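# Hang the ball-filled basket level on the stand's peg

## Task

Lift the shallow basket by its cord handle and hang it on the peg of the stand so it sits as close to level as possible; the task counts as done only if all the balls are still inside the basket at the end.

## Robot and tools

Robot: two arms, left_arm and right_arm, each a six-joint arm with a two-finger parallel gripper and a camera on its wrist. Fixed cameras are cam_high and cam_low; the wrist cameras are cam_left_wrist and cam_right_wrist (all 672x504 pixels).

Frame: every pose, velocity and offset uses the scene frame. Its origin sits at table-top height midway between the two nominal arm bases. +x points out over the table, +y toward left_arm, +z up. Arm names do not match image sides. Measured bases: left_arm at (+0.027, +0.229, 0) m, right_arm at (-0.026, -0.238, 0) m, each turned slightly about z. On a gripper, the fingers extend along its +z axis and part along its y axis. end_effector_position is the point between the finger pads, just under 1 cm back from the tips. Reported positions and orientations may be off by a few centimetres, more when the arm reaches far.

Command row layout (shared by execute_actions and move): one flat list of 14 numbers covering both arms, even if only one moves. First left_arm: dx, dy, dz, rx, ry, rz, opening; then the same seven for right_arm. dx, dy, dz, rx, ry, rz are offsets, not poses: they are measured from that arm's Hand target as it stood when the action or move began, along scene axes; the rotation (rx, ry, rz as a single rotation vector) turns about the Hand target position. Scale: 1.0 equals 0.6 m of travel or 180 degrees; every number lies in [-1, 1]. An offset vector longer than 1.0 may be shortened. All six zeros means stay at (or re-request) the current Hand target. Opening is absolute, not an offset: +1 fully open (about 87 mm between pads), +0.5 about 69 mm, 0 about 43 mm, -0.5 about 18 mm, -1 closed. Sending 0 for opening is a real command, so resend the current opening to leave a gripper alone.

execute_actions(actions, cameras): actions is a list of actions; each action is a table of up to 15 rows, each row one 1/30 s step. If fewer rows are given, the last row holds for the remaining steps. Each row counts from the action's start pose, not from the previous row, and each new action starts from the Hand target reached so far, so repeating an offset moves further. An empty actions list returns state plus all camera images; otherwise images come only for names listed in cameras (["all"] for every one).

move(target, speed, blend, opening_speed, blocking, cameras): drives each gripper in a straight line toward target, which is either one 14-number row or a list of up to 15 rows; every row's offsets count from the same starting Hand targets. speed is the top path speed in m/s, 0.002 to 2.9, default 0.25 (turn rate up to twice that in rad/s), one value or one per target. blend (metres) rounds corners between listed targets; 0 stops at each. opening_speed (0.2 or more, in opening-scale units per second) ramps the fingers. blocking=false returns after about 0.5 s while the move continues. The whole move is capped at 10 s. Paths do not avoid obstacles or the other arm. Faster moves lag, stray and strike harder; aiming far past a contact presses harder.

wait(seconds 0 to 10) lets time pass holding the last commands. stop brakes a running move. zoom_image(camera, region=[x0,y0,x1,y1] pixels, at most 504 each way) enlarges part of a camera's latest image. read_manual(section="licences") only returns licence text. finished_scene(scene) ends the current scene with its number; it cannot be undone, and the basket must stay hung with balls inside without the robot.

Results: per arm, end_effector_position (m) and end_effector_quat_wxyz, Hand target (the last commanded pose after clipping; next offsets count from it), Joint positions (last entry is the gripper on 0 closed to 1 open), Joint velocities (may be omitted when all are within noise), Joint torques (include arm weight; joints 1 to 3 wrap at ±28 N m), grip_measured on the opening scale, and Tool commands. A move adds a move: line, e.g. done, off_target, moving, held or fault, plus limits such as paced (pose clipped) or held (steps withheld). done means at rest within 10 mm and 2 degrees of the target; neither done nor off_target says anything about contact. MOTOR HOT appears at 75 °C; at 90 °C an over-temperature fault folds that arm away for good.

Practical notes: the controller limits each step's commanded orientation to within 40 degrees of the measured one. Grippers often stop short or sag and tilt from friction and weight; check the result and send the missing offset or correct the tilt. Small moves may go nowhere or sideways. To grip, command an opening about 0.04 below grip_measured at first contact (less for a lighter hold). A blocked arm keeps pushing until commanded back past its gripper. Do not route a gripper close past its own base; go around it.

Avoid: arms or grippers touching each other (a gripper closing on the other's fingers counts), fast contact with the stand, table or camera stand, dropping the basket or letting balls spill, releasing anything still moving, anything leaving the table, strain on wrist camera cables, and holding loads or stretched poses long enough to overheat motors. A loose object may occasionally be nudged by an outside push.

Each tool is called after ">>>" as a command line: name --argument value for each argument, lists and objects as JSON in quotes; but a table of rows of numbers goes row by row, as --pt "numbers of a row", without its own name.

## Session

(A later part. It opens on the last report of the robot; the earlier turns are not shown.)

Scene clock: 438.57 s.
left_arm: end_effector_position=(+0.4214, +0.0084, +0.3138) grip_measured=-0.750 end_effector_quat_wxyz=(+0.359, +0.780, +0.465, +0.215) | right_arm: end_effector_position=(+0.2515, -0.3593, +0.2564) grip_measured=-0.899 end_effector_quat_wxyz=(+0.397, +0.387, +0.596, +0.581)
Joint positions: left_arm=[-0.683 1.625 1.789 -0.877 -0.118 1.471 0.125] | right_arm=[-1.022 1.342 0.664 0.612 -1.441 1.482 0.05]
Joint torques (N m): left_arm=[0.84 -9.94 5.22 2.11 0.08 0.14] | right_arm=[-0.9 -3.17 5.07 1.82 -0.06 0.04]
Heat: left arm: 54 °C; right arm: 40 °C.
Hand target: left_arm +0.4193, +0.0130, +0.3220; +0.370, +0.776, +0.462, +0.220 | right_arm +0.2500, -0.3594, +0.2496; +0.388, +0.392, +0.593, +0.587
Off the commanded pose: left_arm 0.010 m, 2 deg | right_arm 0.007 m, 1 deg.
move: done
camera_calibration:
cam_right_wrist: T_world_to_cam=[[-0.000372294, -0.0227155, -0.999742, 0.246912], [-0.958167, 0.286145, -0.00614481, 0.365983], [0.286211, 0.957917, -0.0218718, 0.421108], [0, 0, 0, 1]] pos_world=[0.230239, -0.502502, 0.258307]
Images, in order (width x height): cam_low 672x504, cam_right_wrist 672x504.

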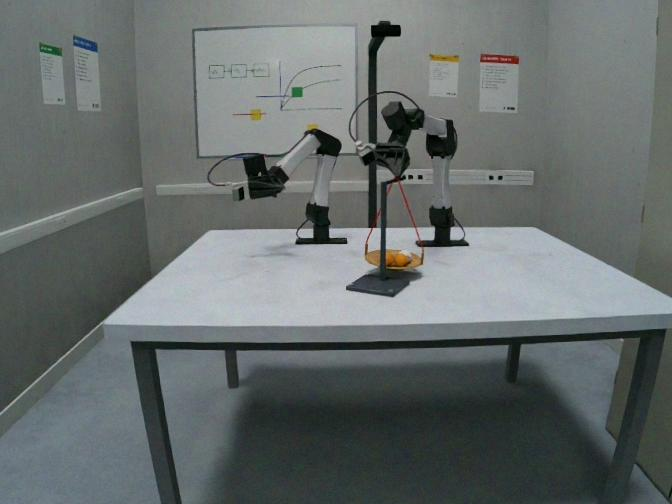

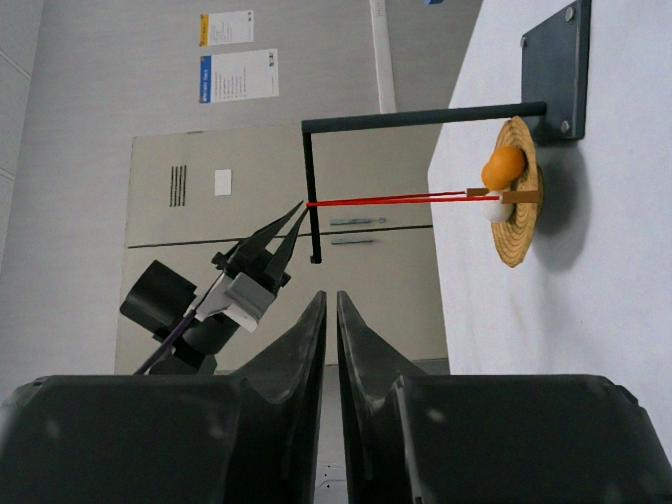

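>>> move --pt "0 0 0 0 0 0 -1 0 0 0 0 0 0 -0.9" --pt "-0.0035 -0.0065 0.022 0 0 0 -1 0 0 0 0 0 0 -0.9" --speed 0.025 --opening_speed 0.6 --cameras '["cam_low","cam_right_wrist","cam_high","cam_left_wrist"]'

>>> zoom_image --camera "cam_low" --region '[375, 150, 415, 190]'

>>> zoom_image --camera "cam_low" --region '[362, 220, 432, 265]'

>>> zoom_image --camera "cam_right_wrist" --region '[270, 150, 360, 280]'

Scene clock: 469.23 s.
left_arm: end_effector_position=(+0.4195, +0.0098, +0.3256) grip_measured=-0.979 end_effector_quat_wxyz=(+0.364, +0.778, +0.464, +0.217) | right_arm: end_effector_position=(+0.2515, -0.3593, +0.2564) grip_measured=-0.899 end_effector_quat_wxyz=(+0.397, +0.387, +0.596, +0.581)
Joint positions: left_arm=[-0.683 1.625 1.83 -0.906 -0.118 1.471 0.01] | right_arm=[-1.022 1.342 0.664 0.612 -1.441 1.482 0.05]
Joint torques (N m): left_arm=[-0.25 -7.58 8.62 1.83 -0.03 0.05] | right_arm=[-0.9 -3.07 4.92 1.79 -0.11 -0.07]
Heat: left arm: 50 °C; right arm: 40 °C.
Hand target: left_arm +0.4172, +0.0091, +0.3352; +0.370, +0.776, +0.462, +0.220 | right_arm +0.2500, -0.3594, +0.2496; +0.388, +0.392, +0.593, +0.587
Off the commanded pose: left_arm 0.010 m, 1 deg | right_arm 0.007 m, 1 deg.
move: done
camera_calibration:
cam_left_wrist: T_world_to_cam=[[-0.558005, 0.283825, -0.779791, 0.482728], [-0.238387, 0.845257, 0.478238, -0.0445575], [0.79486, 0.452751, -0.403998, -0.0629058], [0, 0, 0, 1]] pos_world=[0.308744, -0.0708671, 0.372323]
cam_right_wrist: T_world_to_cam=[[-0.000372294, -0.0227155, -0.999742, 0.246912], [-0.958167, 0.286145, -0.00614481, 0.365983], [0.286211, 0.957917, -0.0218718, 0.421108], [0, 0, 0, 1]] pos_world=[0.230239, -0.502502, 0.258307]

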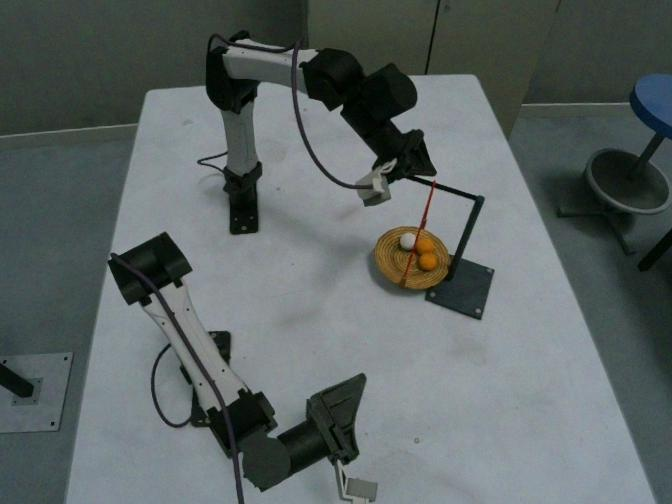

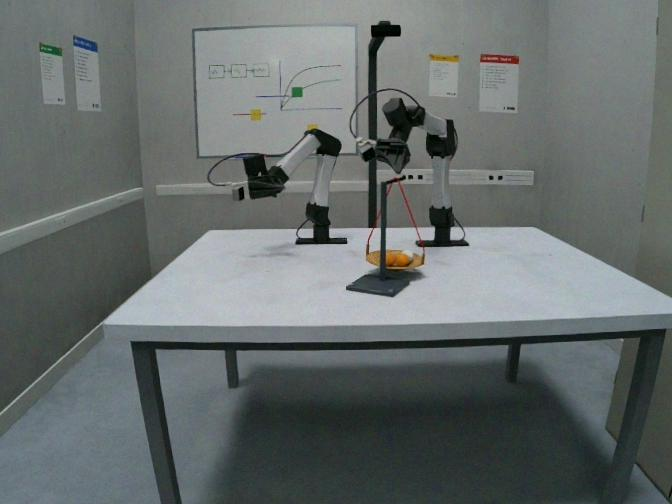

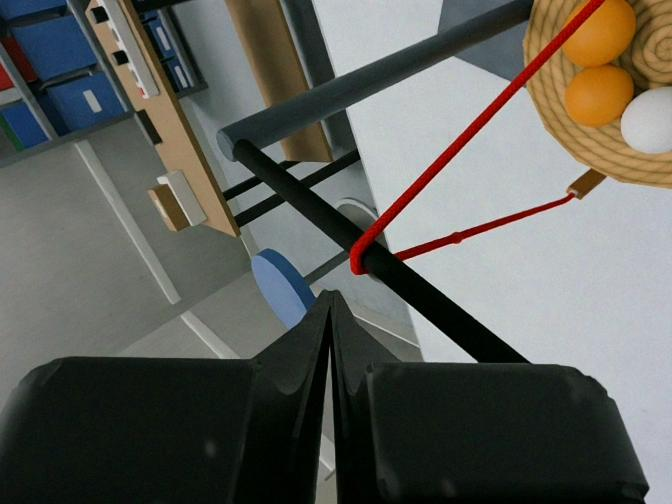

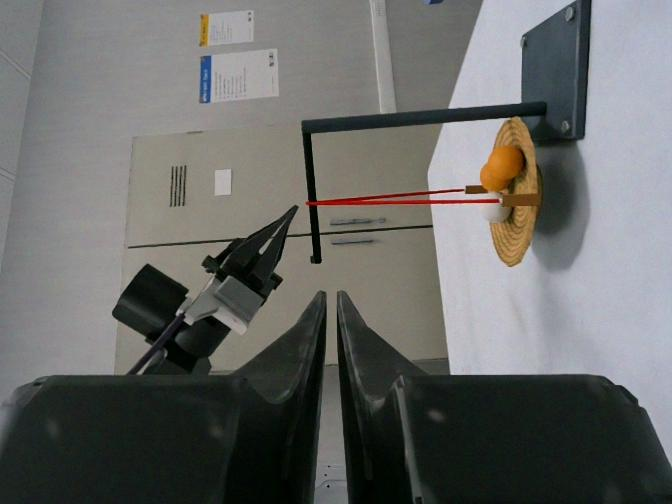

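Scaled by 12.600 from the camera's 672x504 image, which has a finer 960x720 frame.

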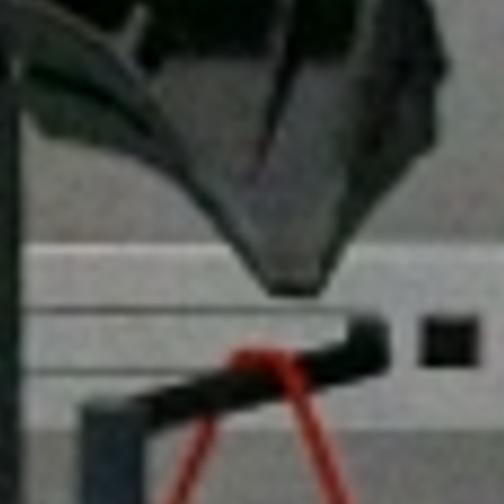

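Scaled by 7.200 from the camera's 672x504 image, which has a finer 960x720 frame.

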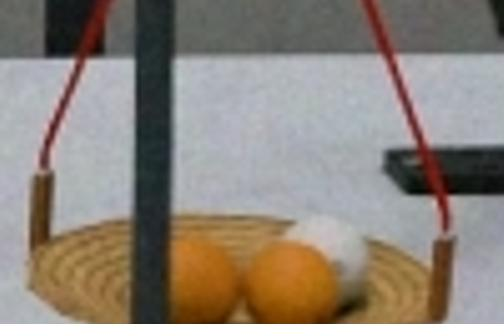

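Scaled by 3.877 from the camera's 672x504 image, which has a finer 960x720 frame.

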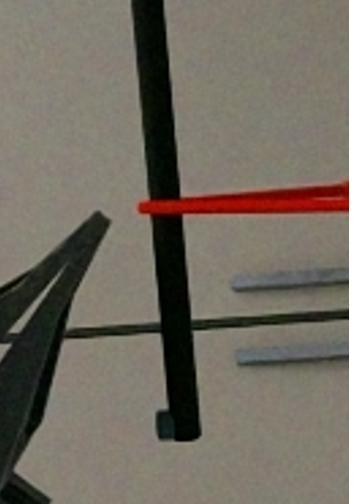

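>>> zoom_image --camera "cam_low" --region '[355, 225, 435, 285]'

>>> zoom_image --camera "cam_high" --region '[360, 160, 510, 330]'

>>> zoom_image --camera "cam_right_wrist" --region '[440, 90, 620, 290]'

Scaled by 6.300 from the camera's 672x504 image, which has a finer 960x720 frame.

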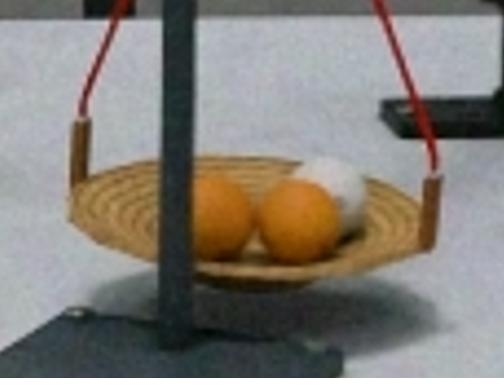

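Scaled by 2.965 from the camera's 672x504 image, which has a finer 960x720 frame.

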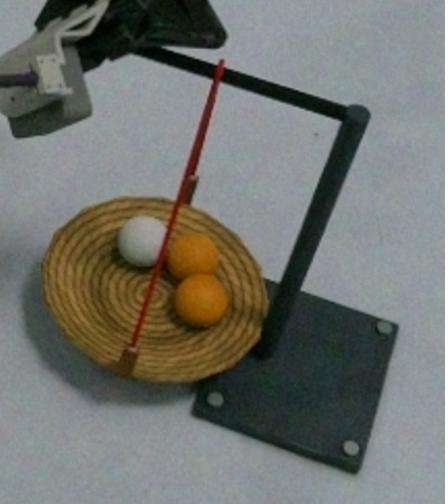

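Scaled by 2.520 from the camera's 672x504 image, which has a finer 960x720 frame.

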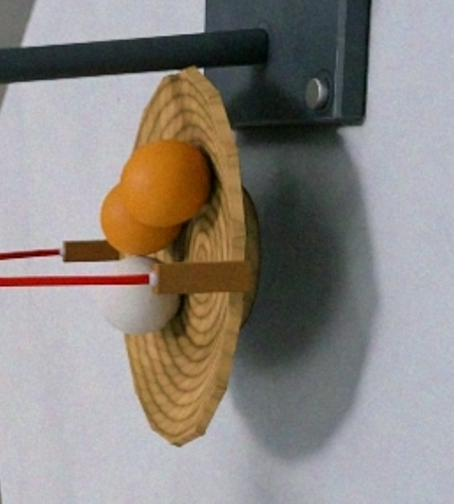

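>>> move --pt "-0.058 0.031 0.033 0 0 0 -1 0.06 0.15 0.08 -0.2 -0.14 0.11 0.0" --pt "-0.25 0.167 0.1 0 0 0 -1 0.167 0.383 0.084 -0.4202 -0.2976 0.2364 0.0" --speed 0.2 --blend '[0.03,0]' --cameras '["all"]'

>>> zoom_image --camera "cam_low" --region '[355, 150, 435, 285]'

>>> zoom_image --camera "cam_high" --region '[350, 140, 520, 330]'

Scene clock: 585.47 s.
left_arm: end_effector_position=(+0.2719, +0.1048, +0.3875) grip_measured=-0.979 end_effector_quat_wxyz=(+0.363, +0.782, +0.459, +0.215) | right_arm: end_effector_position=(+0.3467, -0.1307, +0.2996) grip_measured=+0.000 end_effector_quat_wxyz=(+0.526, -0.404, +0.680, +0.314)
Joint positions: left_arm=[-0.767 1.19 1.804 -1.326 -0.174 1.425 0.01] | right_arm=[-0.087 1.459 1.417 -0.56 -1.113 -0.55 0.5]
Joint torques (N m): left_arm=[-0.36 -2.56 6.76 1.82 -0.15 -0.07] | right_arm=[0.32 -4.16 9.83 1.36 -0.14 -0.16]
Heat: left arm: 62 °C; right arm: 40 °C.
Hand target: left_arm +0.2671, +0.1093, +0.3953; +0.370, +0.775, +0.462, +0.220 | right_arm +0.3503, -0.1297, +0.3000; +0.522, -0.409, +0.680, +0.314
Off the commanded pose: left_arm 0.010 m, 1 deg | right_arm 0.004 m, 1 deg.
move: done
camera_calibration:
cam_left_wrist: T_world_to_cam=[[-0.556177, 0.294388, -0.777176, 0.419083], [-0.226887, 0.845847, 0.482769, -0.194562], [0.799493, 0.444836, -0.403648, 0.0358985], [0, 0, 0, 1]] pos_world=[0.16024, 0.0252273, 0.43412]
cam_right_wrist: T_world_to_cam=[[0.878782, -0.477199, -0.00485199, -0.366955], [-0.434897, -0.796613, -0.419848, 0.193035], [0.196486, 0.371065, -0.907581, 0.39553], [0, 0, 0, 1]] pos_world=[0.328708, -0.168104, 0.438241]

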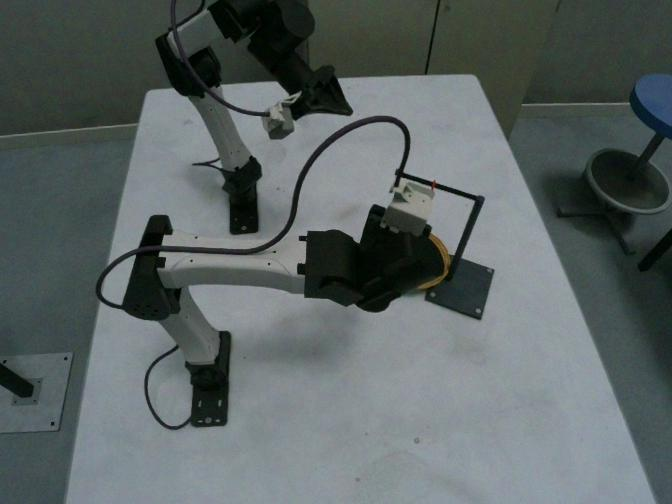

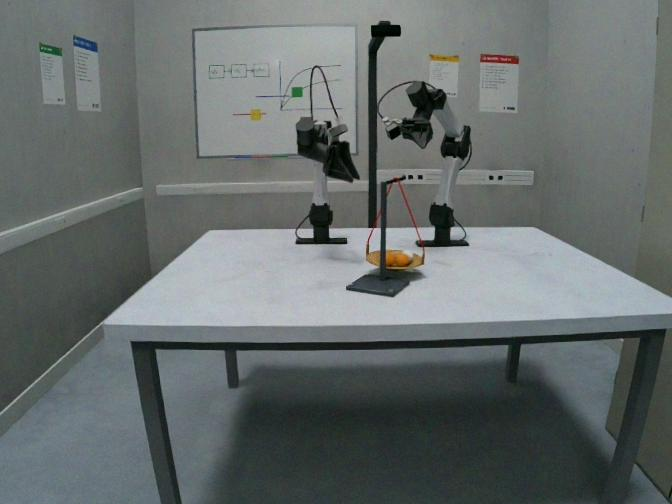

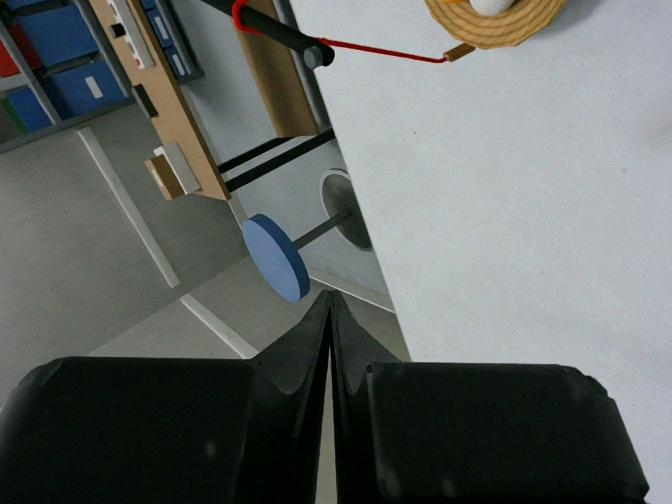

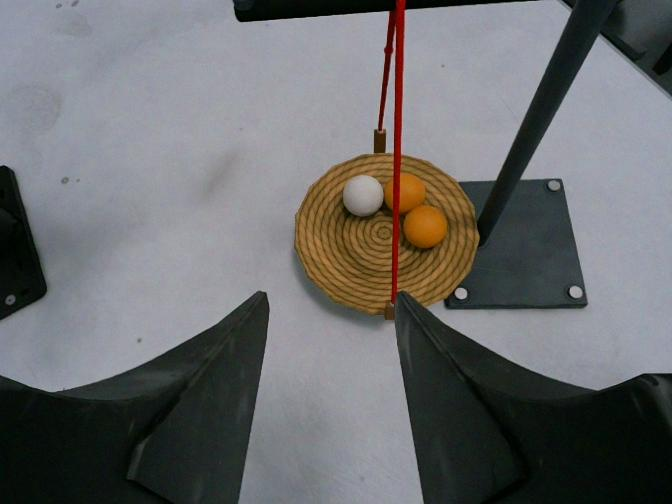

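Scaled by 3.733 from the camera's 672x504 image, which has a finer 960x720 frame.

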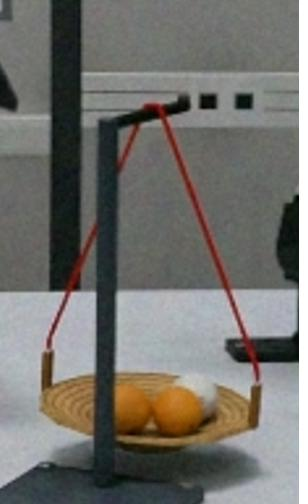

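Scaled by 2.653 from the camera's 672x504 image, which has a finer 960x720 frame.

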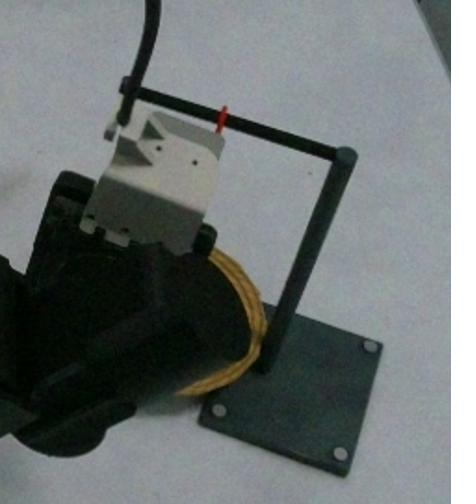

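>>> move --target '[0,0,0,0,0,0,-1,0.117,0.0927,-0.0367,0,0,0,0.0]' --speed 0.1 --cameras '["all"]'

Scene clock: 613.80 s.
left_arm: end_effector_position=(+0.2719, +0.1048, +0.3875) grip_measured=-0.979 end_effector_quat_wxyz=(+0.363, +0.782, +0.459, +0.215) | right_arm: end_effector_position=(+0.4113, -0.0757, +0.2739) grip_measured=+0.000 end_effector_quat_wxyz=(+0.515, -0.407, +0.684, +0.317)
Joint positions: left_arm=[-0.767 1.19 1.804 -1.326 -0.174 1.425 0.01] | right_arm=[0.084 1.681 1.522 -0.337 -0.97 -0.404 0.5]
Joint torques (N m): left_arm=[-0.38 -2.55 6.74 1.82 -0.15 -0.07] | right_arm=[-0.34 -6.17 9.8 2.03 -0.05 0.07]
Heat: left arm: 56 °C; right arm: 41 °C.
Hand target: left_arm +0.2671, +0.1093, +0.3953; +0.370, +0.775, +0.462, +0.220 | right_arm +0.4205, -0.0741, +0.2780; +0.522, -0.409, +0.680, +0.314
Off the commanded pose: left_arm 0.010 m, 1 deg | right_arm 0.010 m, 1 deg.
move: done
camera_calibration:
cam_left_wrist: T_world_to_cam=[[-0.556177, 0.294388, -0.777176, 0.419083], [-0.226887, 0.845847, 0.482769, -0.194562], [0.799493, 0.444836, -0.403648, 0.0358985], [0, 0, 0, 1]] pos_world=[0.16024, 0.0252273, 0.43412]
cam_right_wrist: T_world_to_cam=[[0.883582, -0.467939, -0.0177659, -0.395351], [-0.434844, -0.805832, -0.401928, 0.24857], [0.173761, 0.362862, -0.915499, 0.350018], [0, 0, 0, 1]] pos_world=[0.396595, -0.111702, 0.413325]

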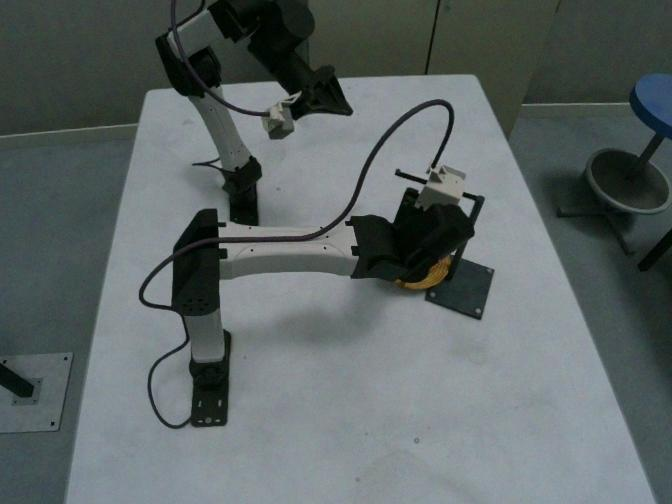

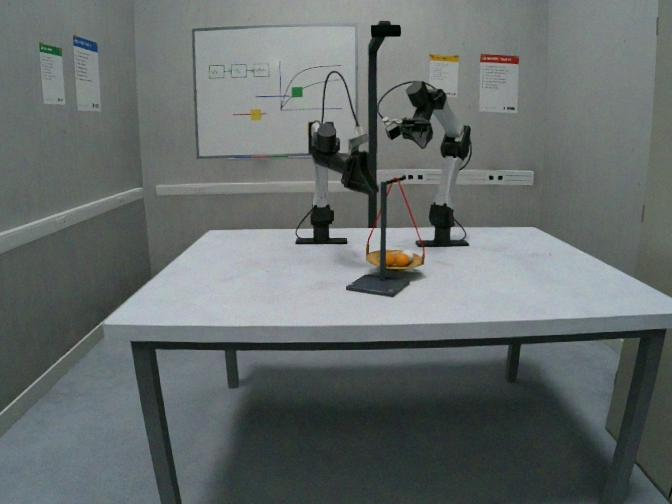

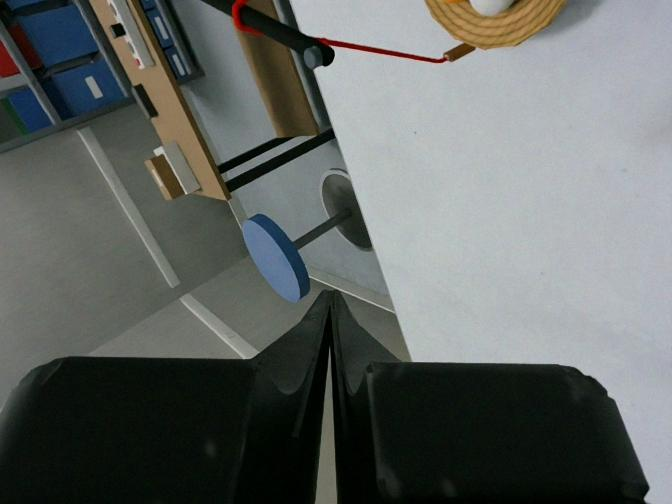

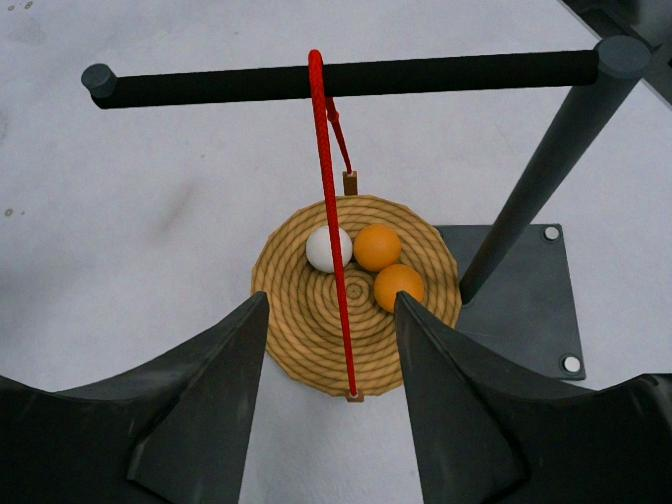

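>>> move --target '[0,0,0,0,0,0,-1,0.0488,0.0918,-0.0142,0,0,0,0.0]' --speed 0.06 --cameras '["cam_right_wrist","cam_low"]'

>>> zoom_image --camera "cam_low" --region '[355, 160, 435, 285]'

Scene clock: 629.13 s.
left_arm: end_effector_position=(+0.2719, +0.1048, +0.3875) grip_measured=-0.979 end_effector_quat_wxyz=(+0.363, +0.782, +0.459, +0.215) | right_arm: end_effector_position=(+0.4403, -0.0220, +0.2675) grip_measured=+0.000 end_effector_quat_wxyz=(+0.516, -0.409, +0.684, +0.316)
Joint positions: left_arm=[-0.767 1.19 1.804 -1.326 -0.174 1.425 0.01] | right_arm=[0.214 1.806 1.625 -0.24 -0.852 -0.315 0.5]
Joint torques (N m): left_arm=[-0.38 -2.56 6.74 1.82 -0.16 -0.08] | right_arm=[-0.06 -7.02 9.94 2.13 -0.05 0.07]
Heat: left arm: 55 °C; right arm: 44 °C.
Hand target: left_arm +0.2671, +0.1093, +0.3953; +0.370, +0.775, +0.462, +0.220 | right_arm +0.4497, -0.0189, +0.2696; +0.522, -0.409, +0.680, +0.314
Off the commanded pose: left_arm 0.010 m, 1 deg | right_arm 0.010 m, 1 deg.
move: done
camera_calibration:
cam_right_wrist: T_world_to_cam=[[0.884029, -0.467271, -0.0122968, -0.397621], [-0.432277, -0.80725, -0.401851, 0.300781], [0.177847, 0.360564, -0.915622, 0.317869], [0, 0, 0, 1]] pos_world=[0.424998, -0.0576035, 0.407028]
Images, in order (width x height): cam_low 672x504, cam_right_wrist 672x504.

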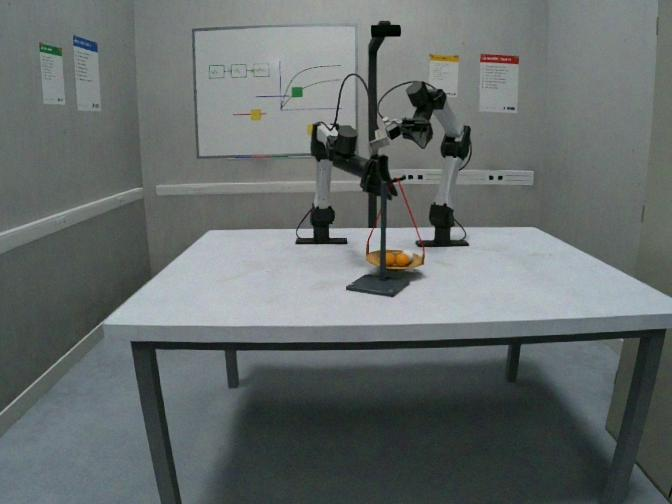

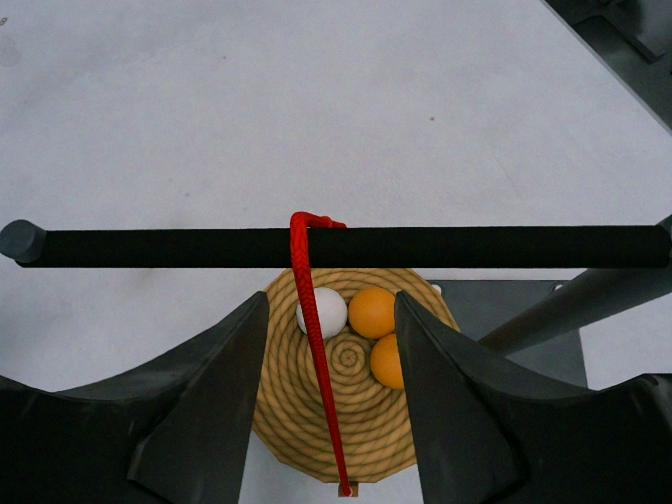

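Scaled by 4.032 from the camera's 672x504 image, which has a finer 960x720 frame.

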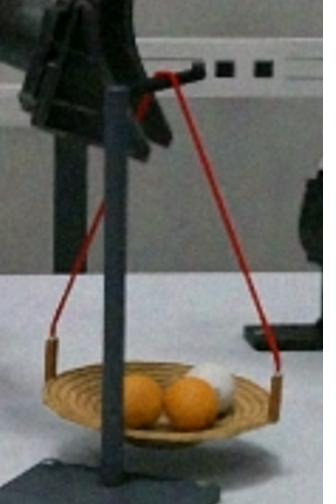

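>>> move --target '[0,0,0,0,0,0,-1,-0.008,0.004,0,0,0,0,-1]' --speed 0.03 --opening_speed 0.3 --cameras '["cam_right_wrist","cam_low"]'

>>> zoom_image --camera "cam_low" --region '[355, 160, 435, 285]'

Scene clock: 642.73 s.
left_arm: end_effector_position=(+0.2719, +0.1048, +0.3875) grip_measured=-0.979 end_effector_quat_wxyz=(+0.363, +0.782, +0.459, +0.215) | right_arm: end_effector_position=(+0.4406, -0.0194, +0.2684) grip_measured=-0.959 end_effector_quat_wxyz=(+0.517, -0.409, +0.683, +0.314)
Joint positions: left_arm=[-0.767 1.19 1.804 -1.326 -0.174 1.425 0.01] | right_arm=[0.221 1.806 1.625 -0.233 -0.844 -0.31 0.021]
Joint torques (N m): left_arm=[-0.36 -2.55 6.75 1.82 -0.15 -0.08] | right_arm=[-0.09 -8.12 8.25 2.22 -0.05 -0.01]
Heat: left arm: 54 °C; right arm: 44 °C.
Hand target: left_arm +0.2671, +0.1093, +0.3953; +0.370, +0.775, +0.462, +0.220 | right_arm +0.4449, -0.0166, +0.2696; +0.522, -0.408, +0.680, +0.314
Off the commanded pose: left_arm 0.010 m, 1 deg | right_arm 0.005 m, 1 deg.
move: done
camera_calibration:
cam_right_wrist: T_world_to_cam=[[0.883061, -0.469163, -0.00942785, -0.396997], [-0.432591, -0.806109, -0.403798, 0.304063], [0.181847, 0.360657, -0.9148, 0.315691], [0, 0, 0, 1]] pos_world=[0.4247, -0.0550047, 0.407831]
Images, in order (width x height): cam_low 672x504, cam_right_wrist 672x504.

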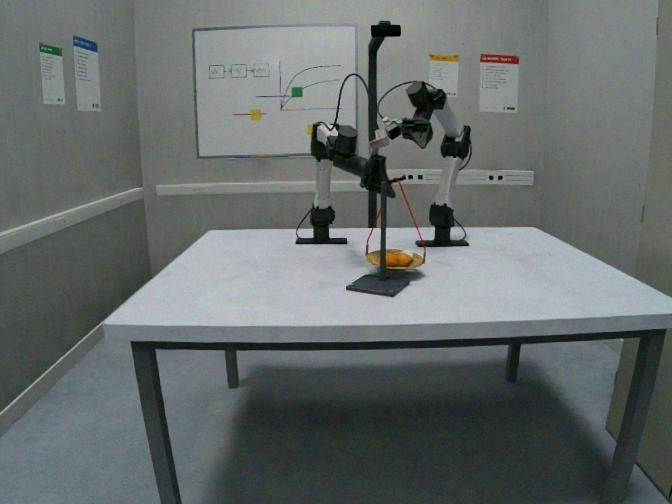

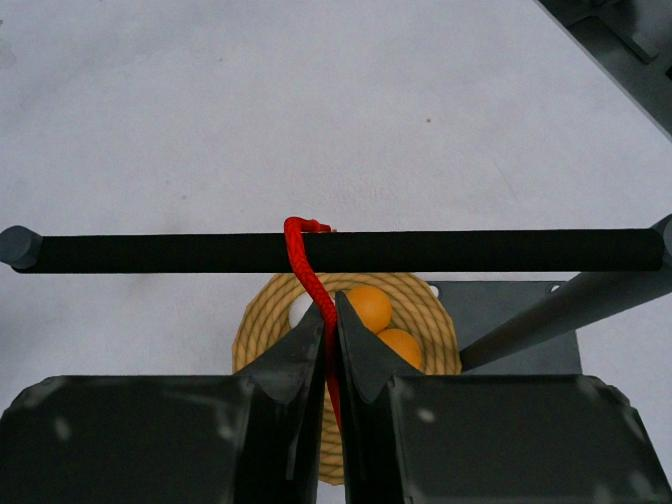

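Scaled by 4.032 from the camera's 672x504 image, which has a finer 960x720 frame.

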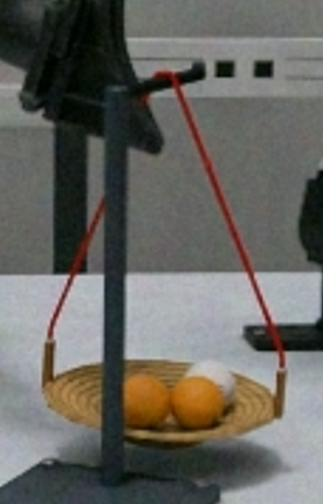

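>>> move --target '[0,0,0,0,0,0,-1,-0.0024,-0.0044,-0.0125,0,0,0,-1]' --speed 0.015 --cameras '["cam_right_wrist","cam_low"]'

>>> zoom_image --camera "cam_low" --region '[355, 160, 435, 285]'

Scene clock: 648.57 s.
left_arm: end_effector_position=(+0.2719, +0.1048, +0.3875) grip_measured=-0.979 end_effector_quat_wxyz=(+0.363, +0.782, +0.459, +0.215) | right_arm: end_effector_position=(+0.4423, -0.0190, +0.2682) grip_measured=-0.959 end_effector_quat_wxyz=(+0.522, -0.410, +0.679, +0.313)
Joint positions: left_arm=[-0.767 1.19 1.804 -1.326 -0.174 1.425 0.01] | right_arm=[0.221 1.806 1.615 -0.209 -0.844 -0.31 0.021]
Joint torques (N m): left_arm=[-0.36 -2.56 6.75 1.82 -0.16 -0.07] | right_arm=[-0.58 -8.92 5.59 2.23 -0.15 0]
Heat: left arm: 54 °C; right arm: 44 °C.
Hand target: left_arm +0.2671, +0.1093, +0.3953; +0.370, +0.775, +0.462, +0.220 | right_arm +0.4435, -0.0192, +0.2620; +0.522, -0.408, +0.680, +0.314
Off the commanded pose: left_arm 0.010 m, 1 deg | right_arm 0.006 m, 0 deg.
move: done
camera_calibration:
cam_right_wrist: T_world_to_cam=[[0.883091, -0.469201, 0.00123437, -0.401189], [-0.427113, -0.80496, -0.411843, 0.304756], [0.194231, 0.363167, -0.911254, 0.308622], [0, 0, 0, 1]] pos_world=[0.424508, -0.0550031, 0.40724]
Images, in order (width x height): cam_low 672x504, cam_right_wrist 672x504.

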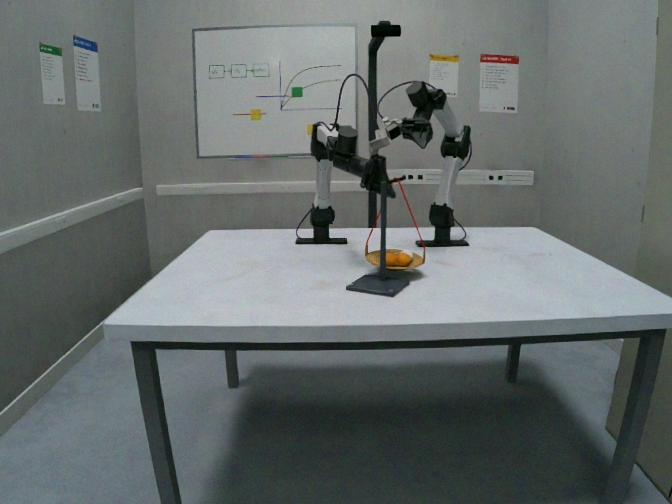

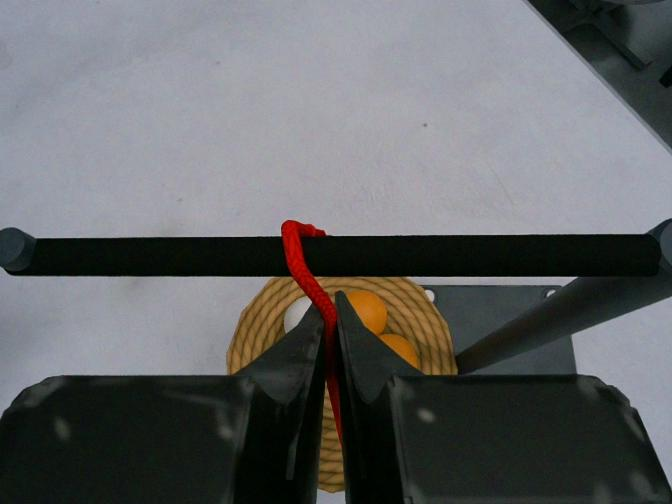

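Scaled by 4.032 from the camera's 672x504 image, which has a finer 960x720 frame.

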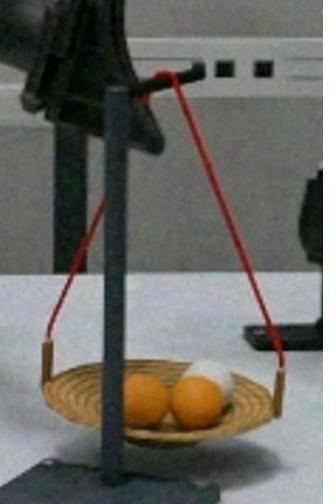

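>>> move --target '[0,0,0,0,0,0,-1,-0.0015,-0.0027,-0.0085,0,0,0,-1]' --speed 0.015 --cameras '["cam_right_wrist","cam_low"]'

>>> zoom_image --camera "cam_low" --region '[355, 160, 435, 285]'

Scene clock: 653.60 s.
left_arm: end_effector_position=(+0.2719, +0.1048, +0.3875) grip_measured=-0.979 end_effector_quat_wxyz=(+0.363, +0.782, +0.459, +0.215) | right_arm: end_effector_position=(+0.4440, -0.0185, +0.2653) grip_measured=-0.959 end_effector_quat_wxyz=(+0.528, -0.412, +0.675, +0.311)
Joint positions: left_arm=[-0.767 1.19 1.804 -1.326 -0.174 1.425 0.01] | right_arm=[0.221 1.806 1.594 -0.172 -0.845 -0.31 0.021]
Joint torques (N m): left_arm=[-0.36 -2.56 6.75 1.82 -0.16 -0.07] | right_arm=[-0.88 -9.2 5.08 2.08 -0.17 0.07]
Heat: left arm: 54 °C; right arm: 43 °C.
Hand target: left_arm +0.2671, +0.1093, +0.3953; +0.370, +0.775, +0.462, +0.220 | right_arm +0.4426, -0.0208, +0.2569; +0.522, -0.409, +0.680, +0.314
Off the commanded pose: left_arm 0.010 m, 1 deg | right_arm 0.009 m, 1 deg.
move: done
camera_calibration:
cam_right_wrist: T_world_to_cam=[[0.883463, -0.468336, 0.0124519, -0.405567], [-0.420293, -0.804018, -0.420605, 0.303977], [0.206996, 0.366355, -0.907158, 0.298786], [0, 0, 0, 1]] pos_world=[0.424216, -0.0550006, 0.403951]
Images, in order (width x height): cam_low 672x504, cam_right_wrist 672x504.

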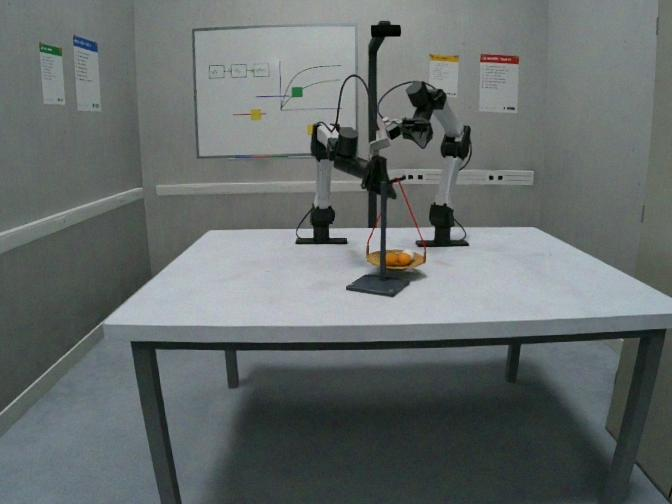

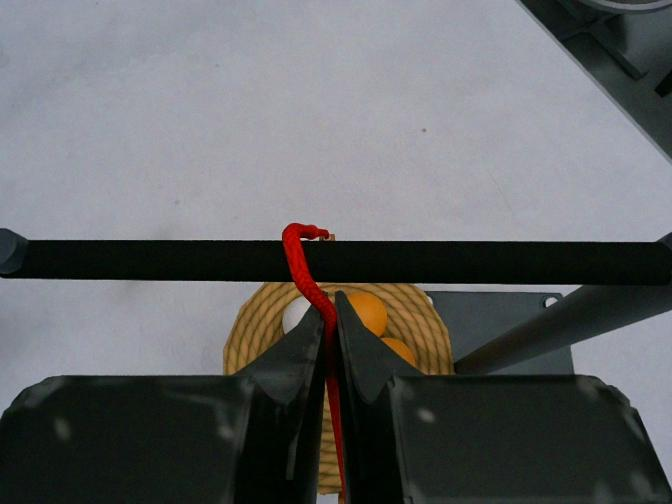

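Scaled by 4.032 from the camera's 672x504 image, which has a finer 960x720 frame.

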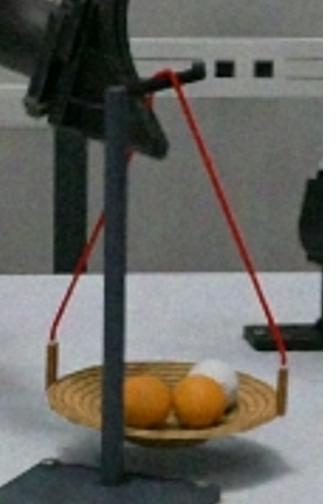

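>>> zoom_image --camera "cam_low" --region '[360, 230, 432, 275]'

Scaled by 7.000 from the camera's 672x504 image, which has a finer 960x720 frame.

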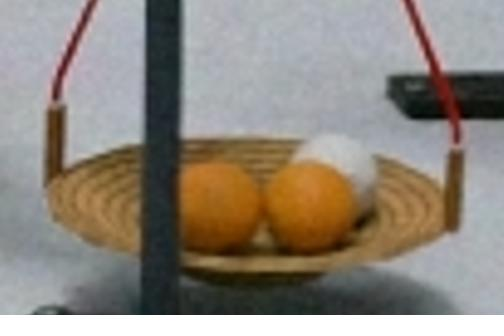

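>>> move --target '[0,0,0,0,0,0,-1,0,0,0,0,0,0,-0.5]' --speed 0.015 --opening_speed 0.25 --cameras '["cam_right_wrist","cam_low"]'

>>> zoom_image --camera "cam_low" --region '[360, 230, 432, 275]'

>>> zoom_image --camera "cam_low" --region '[355, 160, 435, 285]'

Scene clock: 666.10 s.
left_arm: end_effector_position=(+0.2719, +0.1048, +0.3875) grip_measured=-0.979 end_effector_quat_wxyz=(+0.363, +0.782, +0.459, +0.215) | right_arm: end_effector_position=(+0.4440, -0.0185, +0.2653) grip_measured=-0.500 end_effector_quat_wxyz=(+0.528, -0.412, +0.675, +0.311)
Joint positions: left_arm=[-0.767 1.19 1.804 -1.326 -0.174 1.425 0.01] | right_arm=[0.221 1.806 1.594 -0.172 -0.845 -0.31 0.25]
Joint torques (N m): left_arm=[-0.38 -2.54 6.75 1.83 -0.16 -0.07] | right_arm=[-0.68 -9.21 5.34 2.02 -0.12 -0.04]
Heat: left arm: 54 °C; right arm: 43 °C.
Hand target: left_arm +0.2671, +0.1093, +0.3953; +0.370, +0.775, +0.462, +0.220 | right_arm +0.4426, -0.0208, +0.2569; +0.522, -0.409, +0.680, +0.314
Off the commanded pose: left_arm 0.010 m, 1 deg | right_arm 0.009 m, 1 deg.
move: done
camera_calibration:
cam_right_wrist: T_world_to_cam=[[0.883463, -0.468336, 0.0124519, -0.405567], [-0.420293, -0.804018, -0.420605, 0.303977], [0.206996, 0.366355, -0.907158, 0.298786], [0, 0, 0, 1]] pos_world=[0.424216, -0.0550006, 0.403951]
Images, in order (width x height): cam_low 672x504, cam_right_wrist 672x504.

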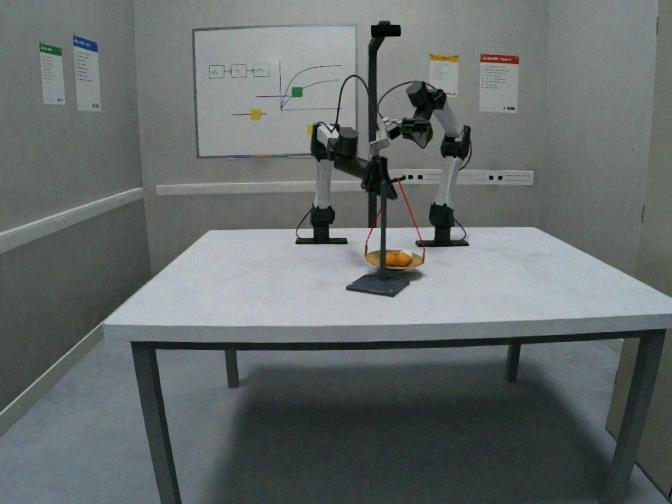

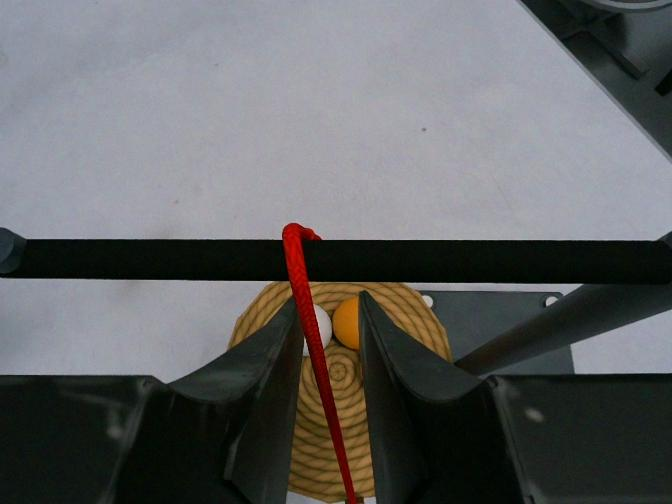

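Scaled by 7.000 from the camera's 672x504 image, which has a finer 960x720 frame.

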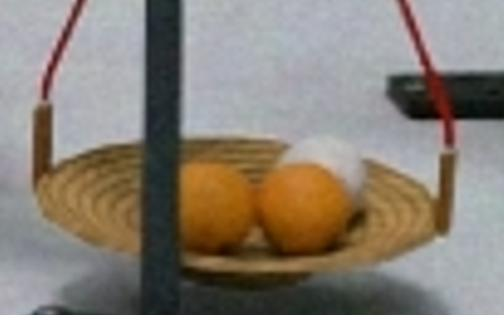

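Scaled by 4.032 from the camera's 672x504 image, which has a finer 960x720 frame.

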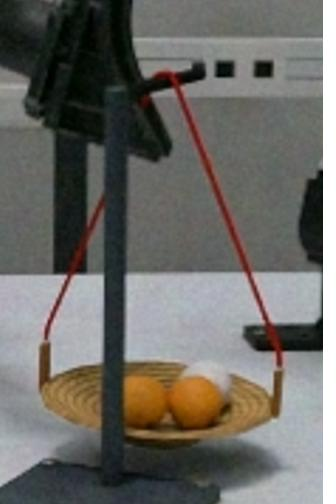

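>>> move --pt "0 0 0 0 0 0 -1 -0.075 -0.142 0.043 0 0 0 -0.5" --pt "-0.0 0 0 0 0 0 -1 -0.18 -0.33 0.04 0.2 0.14 -0.11 -0.5" --pt "0 0 0 0 0 0 -1 -0.321 -0.565 -0.012 0.4202 0.2976 -0.2364 -0.9" --speed '[0.08,0.2,0.25]' --blend '[0.02,0.03,0]' --cameras '["all"]'

>>> zoom_image --camera "cam_low" --region '[360, 230, 432, 275]'

>>> zoom_image --camera "cam_high" --region '[360, 160, 510, 330]'

>>> zoom_image --camera "cam_right_wrist" --region '[440, 90, 620, 290]'

Scene clock: 684.13 s.
left_arm: end_effector_position=(+0.2719, +0.1048, +0.3875) grip_measured=-0.979 end_effector_quat_wxyz=(+0.363, +0.782, +0.459, +0.215) | right_arm: end_effector_position=(+0.2535, -0.3636, +0.2526) grip_measured=-0.899 end_effector_quat_wxyz=(+0.402, +0.384, +0.595, +0.580)
Joint positions: left_arm=[-0.767 1.19 1.804 -1.326 -0.174 1.425 0.01] | right_arm=[-1.024 1.373 0.659 0.68 -1.439 1.504 0.05]
Joint torques (N m): left_arm=[-0.38 -2.56 6.75 1.83 -0.16 -0.07] | right_arm=[-0.46 -5.39 4.9 1.47 -0.1 -0.02]
Heat: left arm: 54 °C; right arm: 42 °C.
Hand target: left_arm +0.2671, +0.1093, +0.3953; +0.370, +0.775, +0.462, +0.220 | right_arm +0.2500, -0.3599, +0.2496; +0.388, +0.392, +0.592, +0.587
Off the commanded pose: left_arm 0.010 m, 1 deg | right_arm 0.006 m, 2 deg.
move: done
camera_calibration:
cam_left_wrist: T_world_to_cam=[[-0.556177, 0.294388, -0.777176, 0.419083], [-0.226887, 0.845847, 0.482769, -0.194562], [0.799493, 0.444836, -0.403648, 0.0358985], [0, 0, 0, 1]] pos_world=[0.16024, 0.0252273, 0.43412]
cam_right_wrist: T_world_to_cam=[[0.0066169, -0.0294165, -0.999545, 0.238751], [-0.956953, 0.289862, -0.0148655, 0.372344], [0.290167, 0.956616, -0.0262323, 0.424206], [0, 0, 0, 1]] pos_world=[0.231645, -0.506707, 0.255306]

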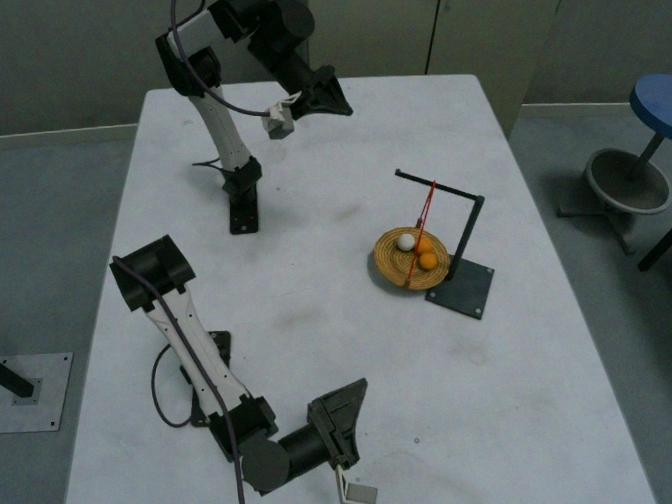

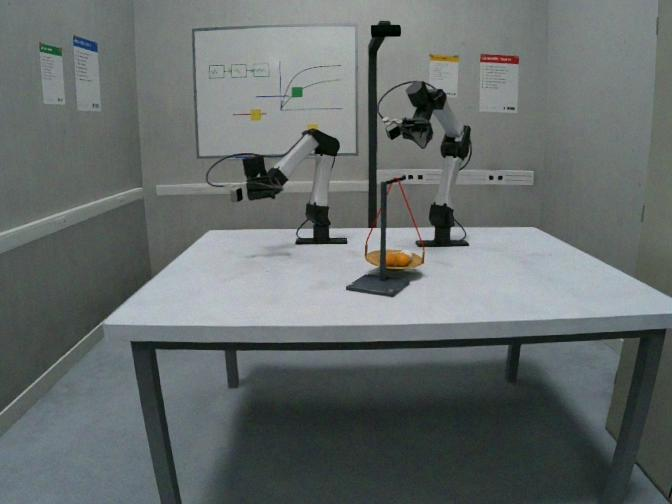

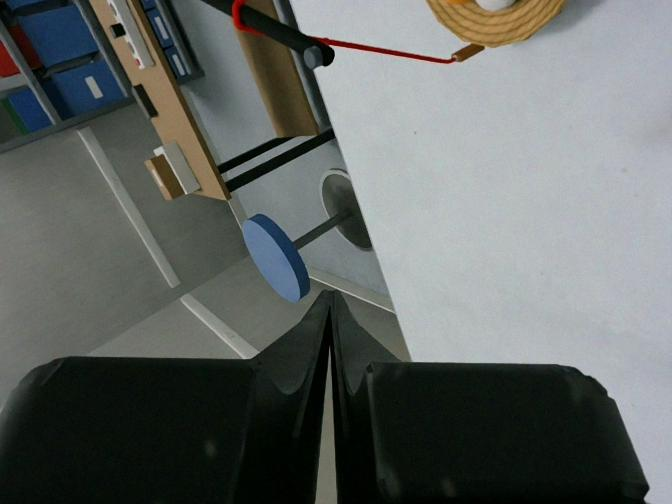

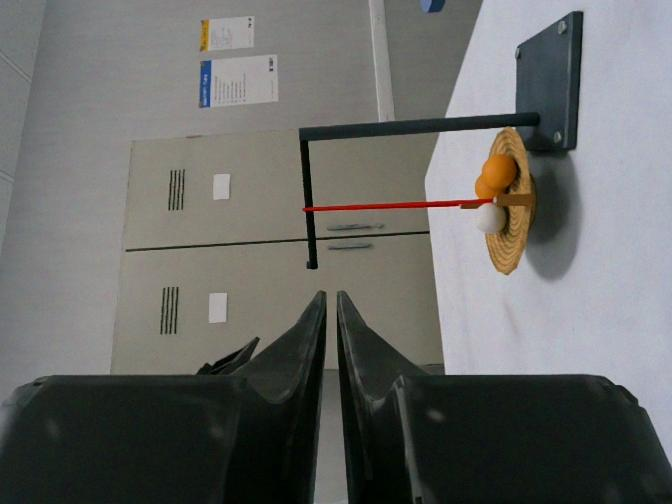

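Scaled by 7.000 from the camera's 672x504 image, which has a finer 960x720 frame.

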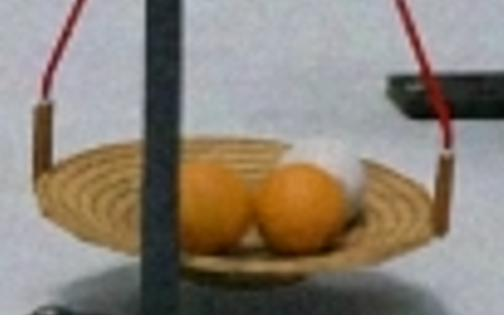

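Scaled by 2.965 from the camera's 672x504 image, which has a finer 960x720 frame.

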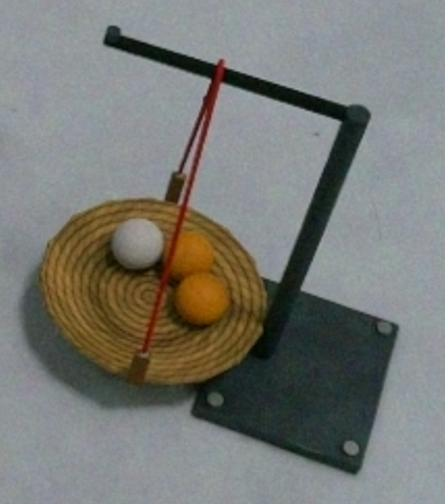

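Scaled by 2.520 from the camera's 672x504 image, which has a finer 960x720 frame.

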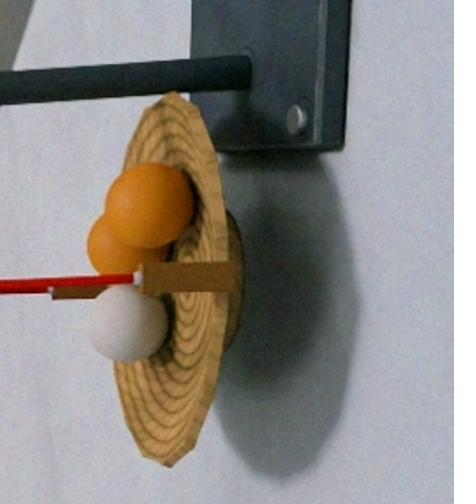

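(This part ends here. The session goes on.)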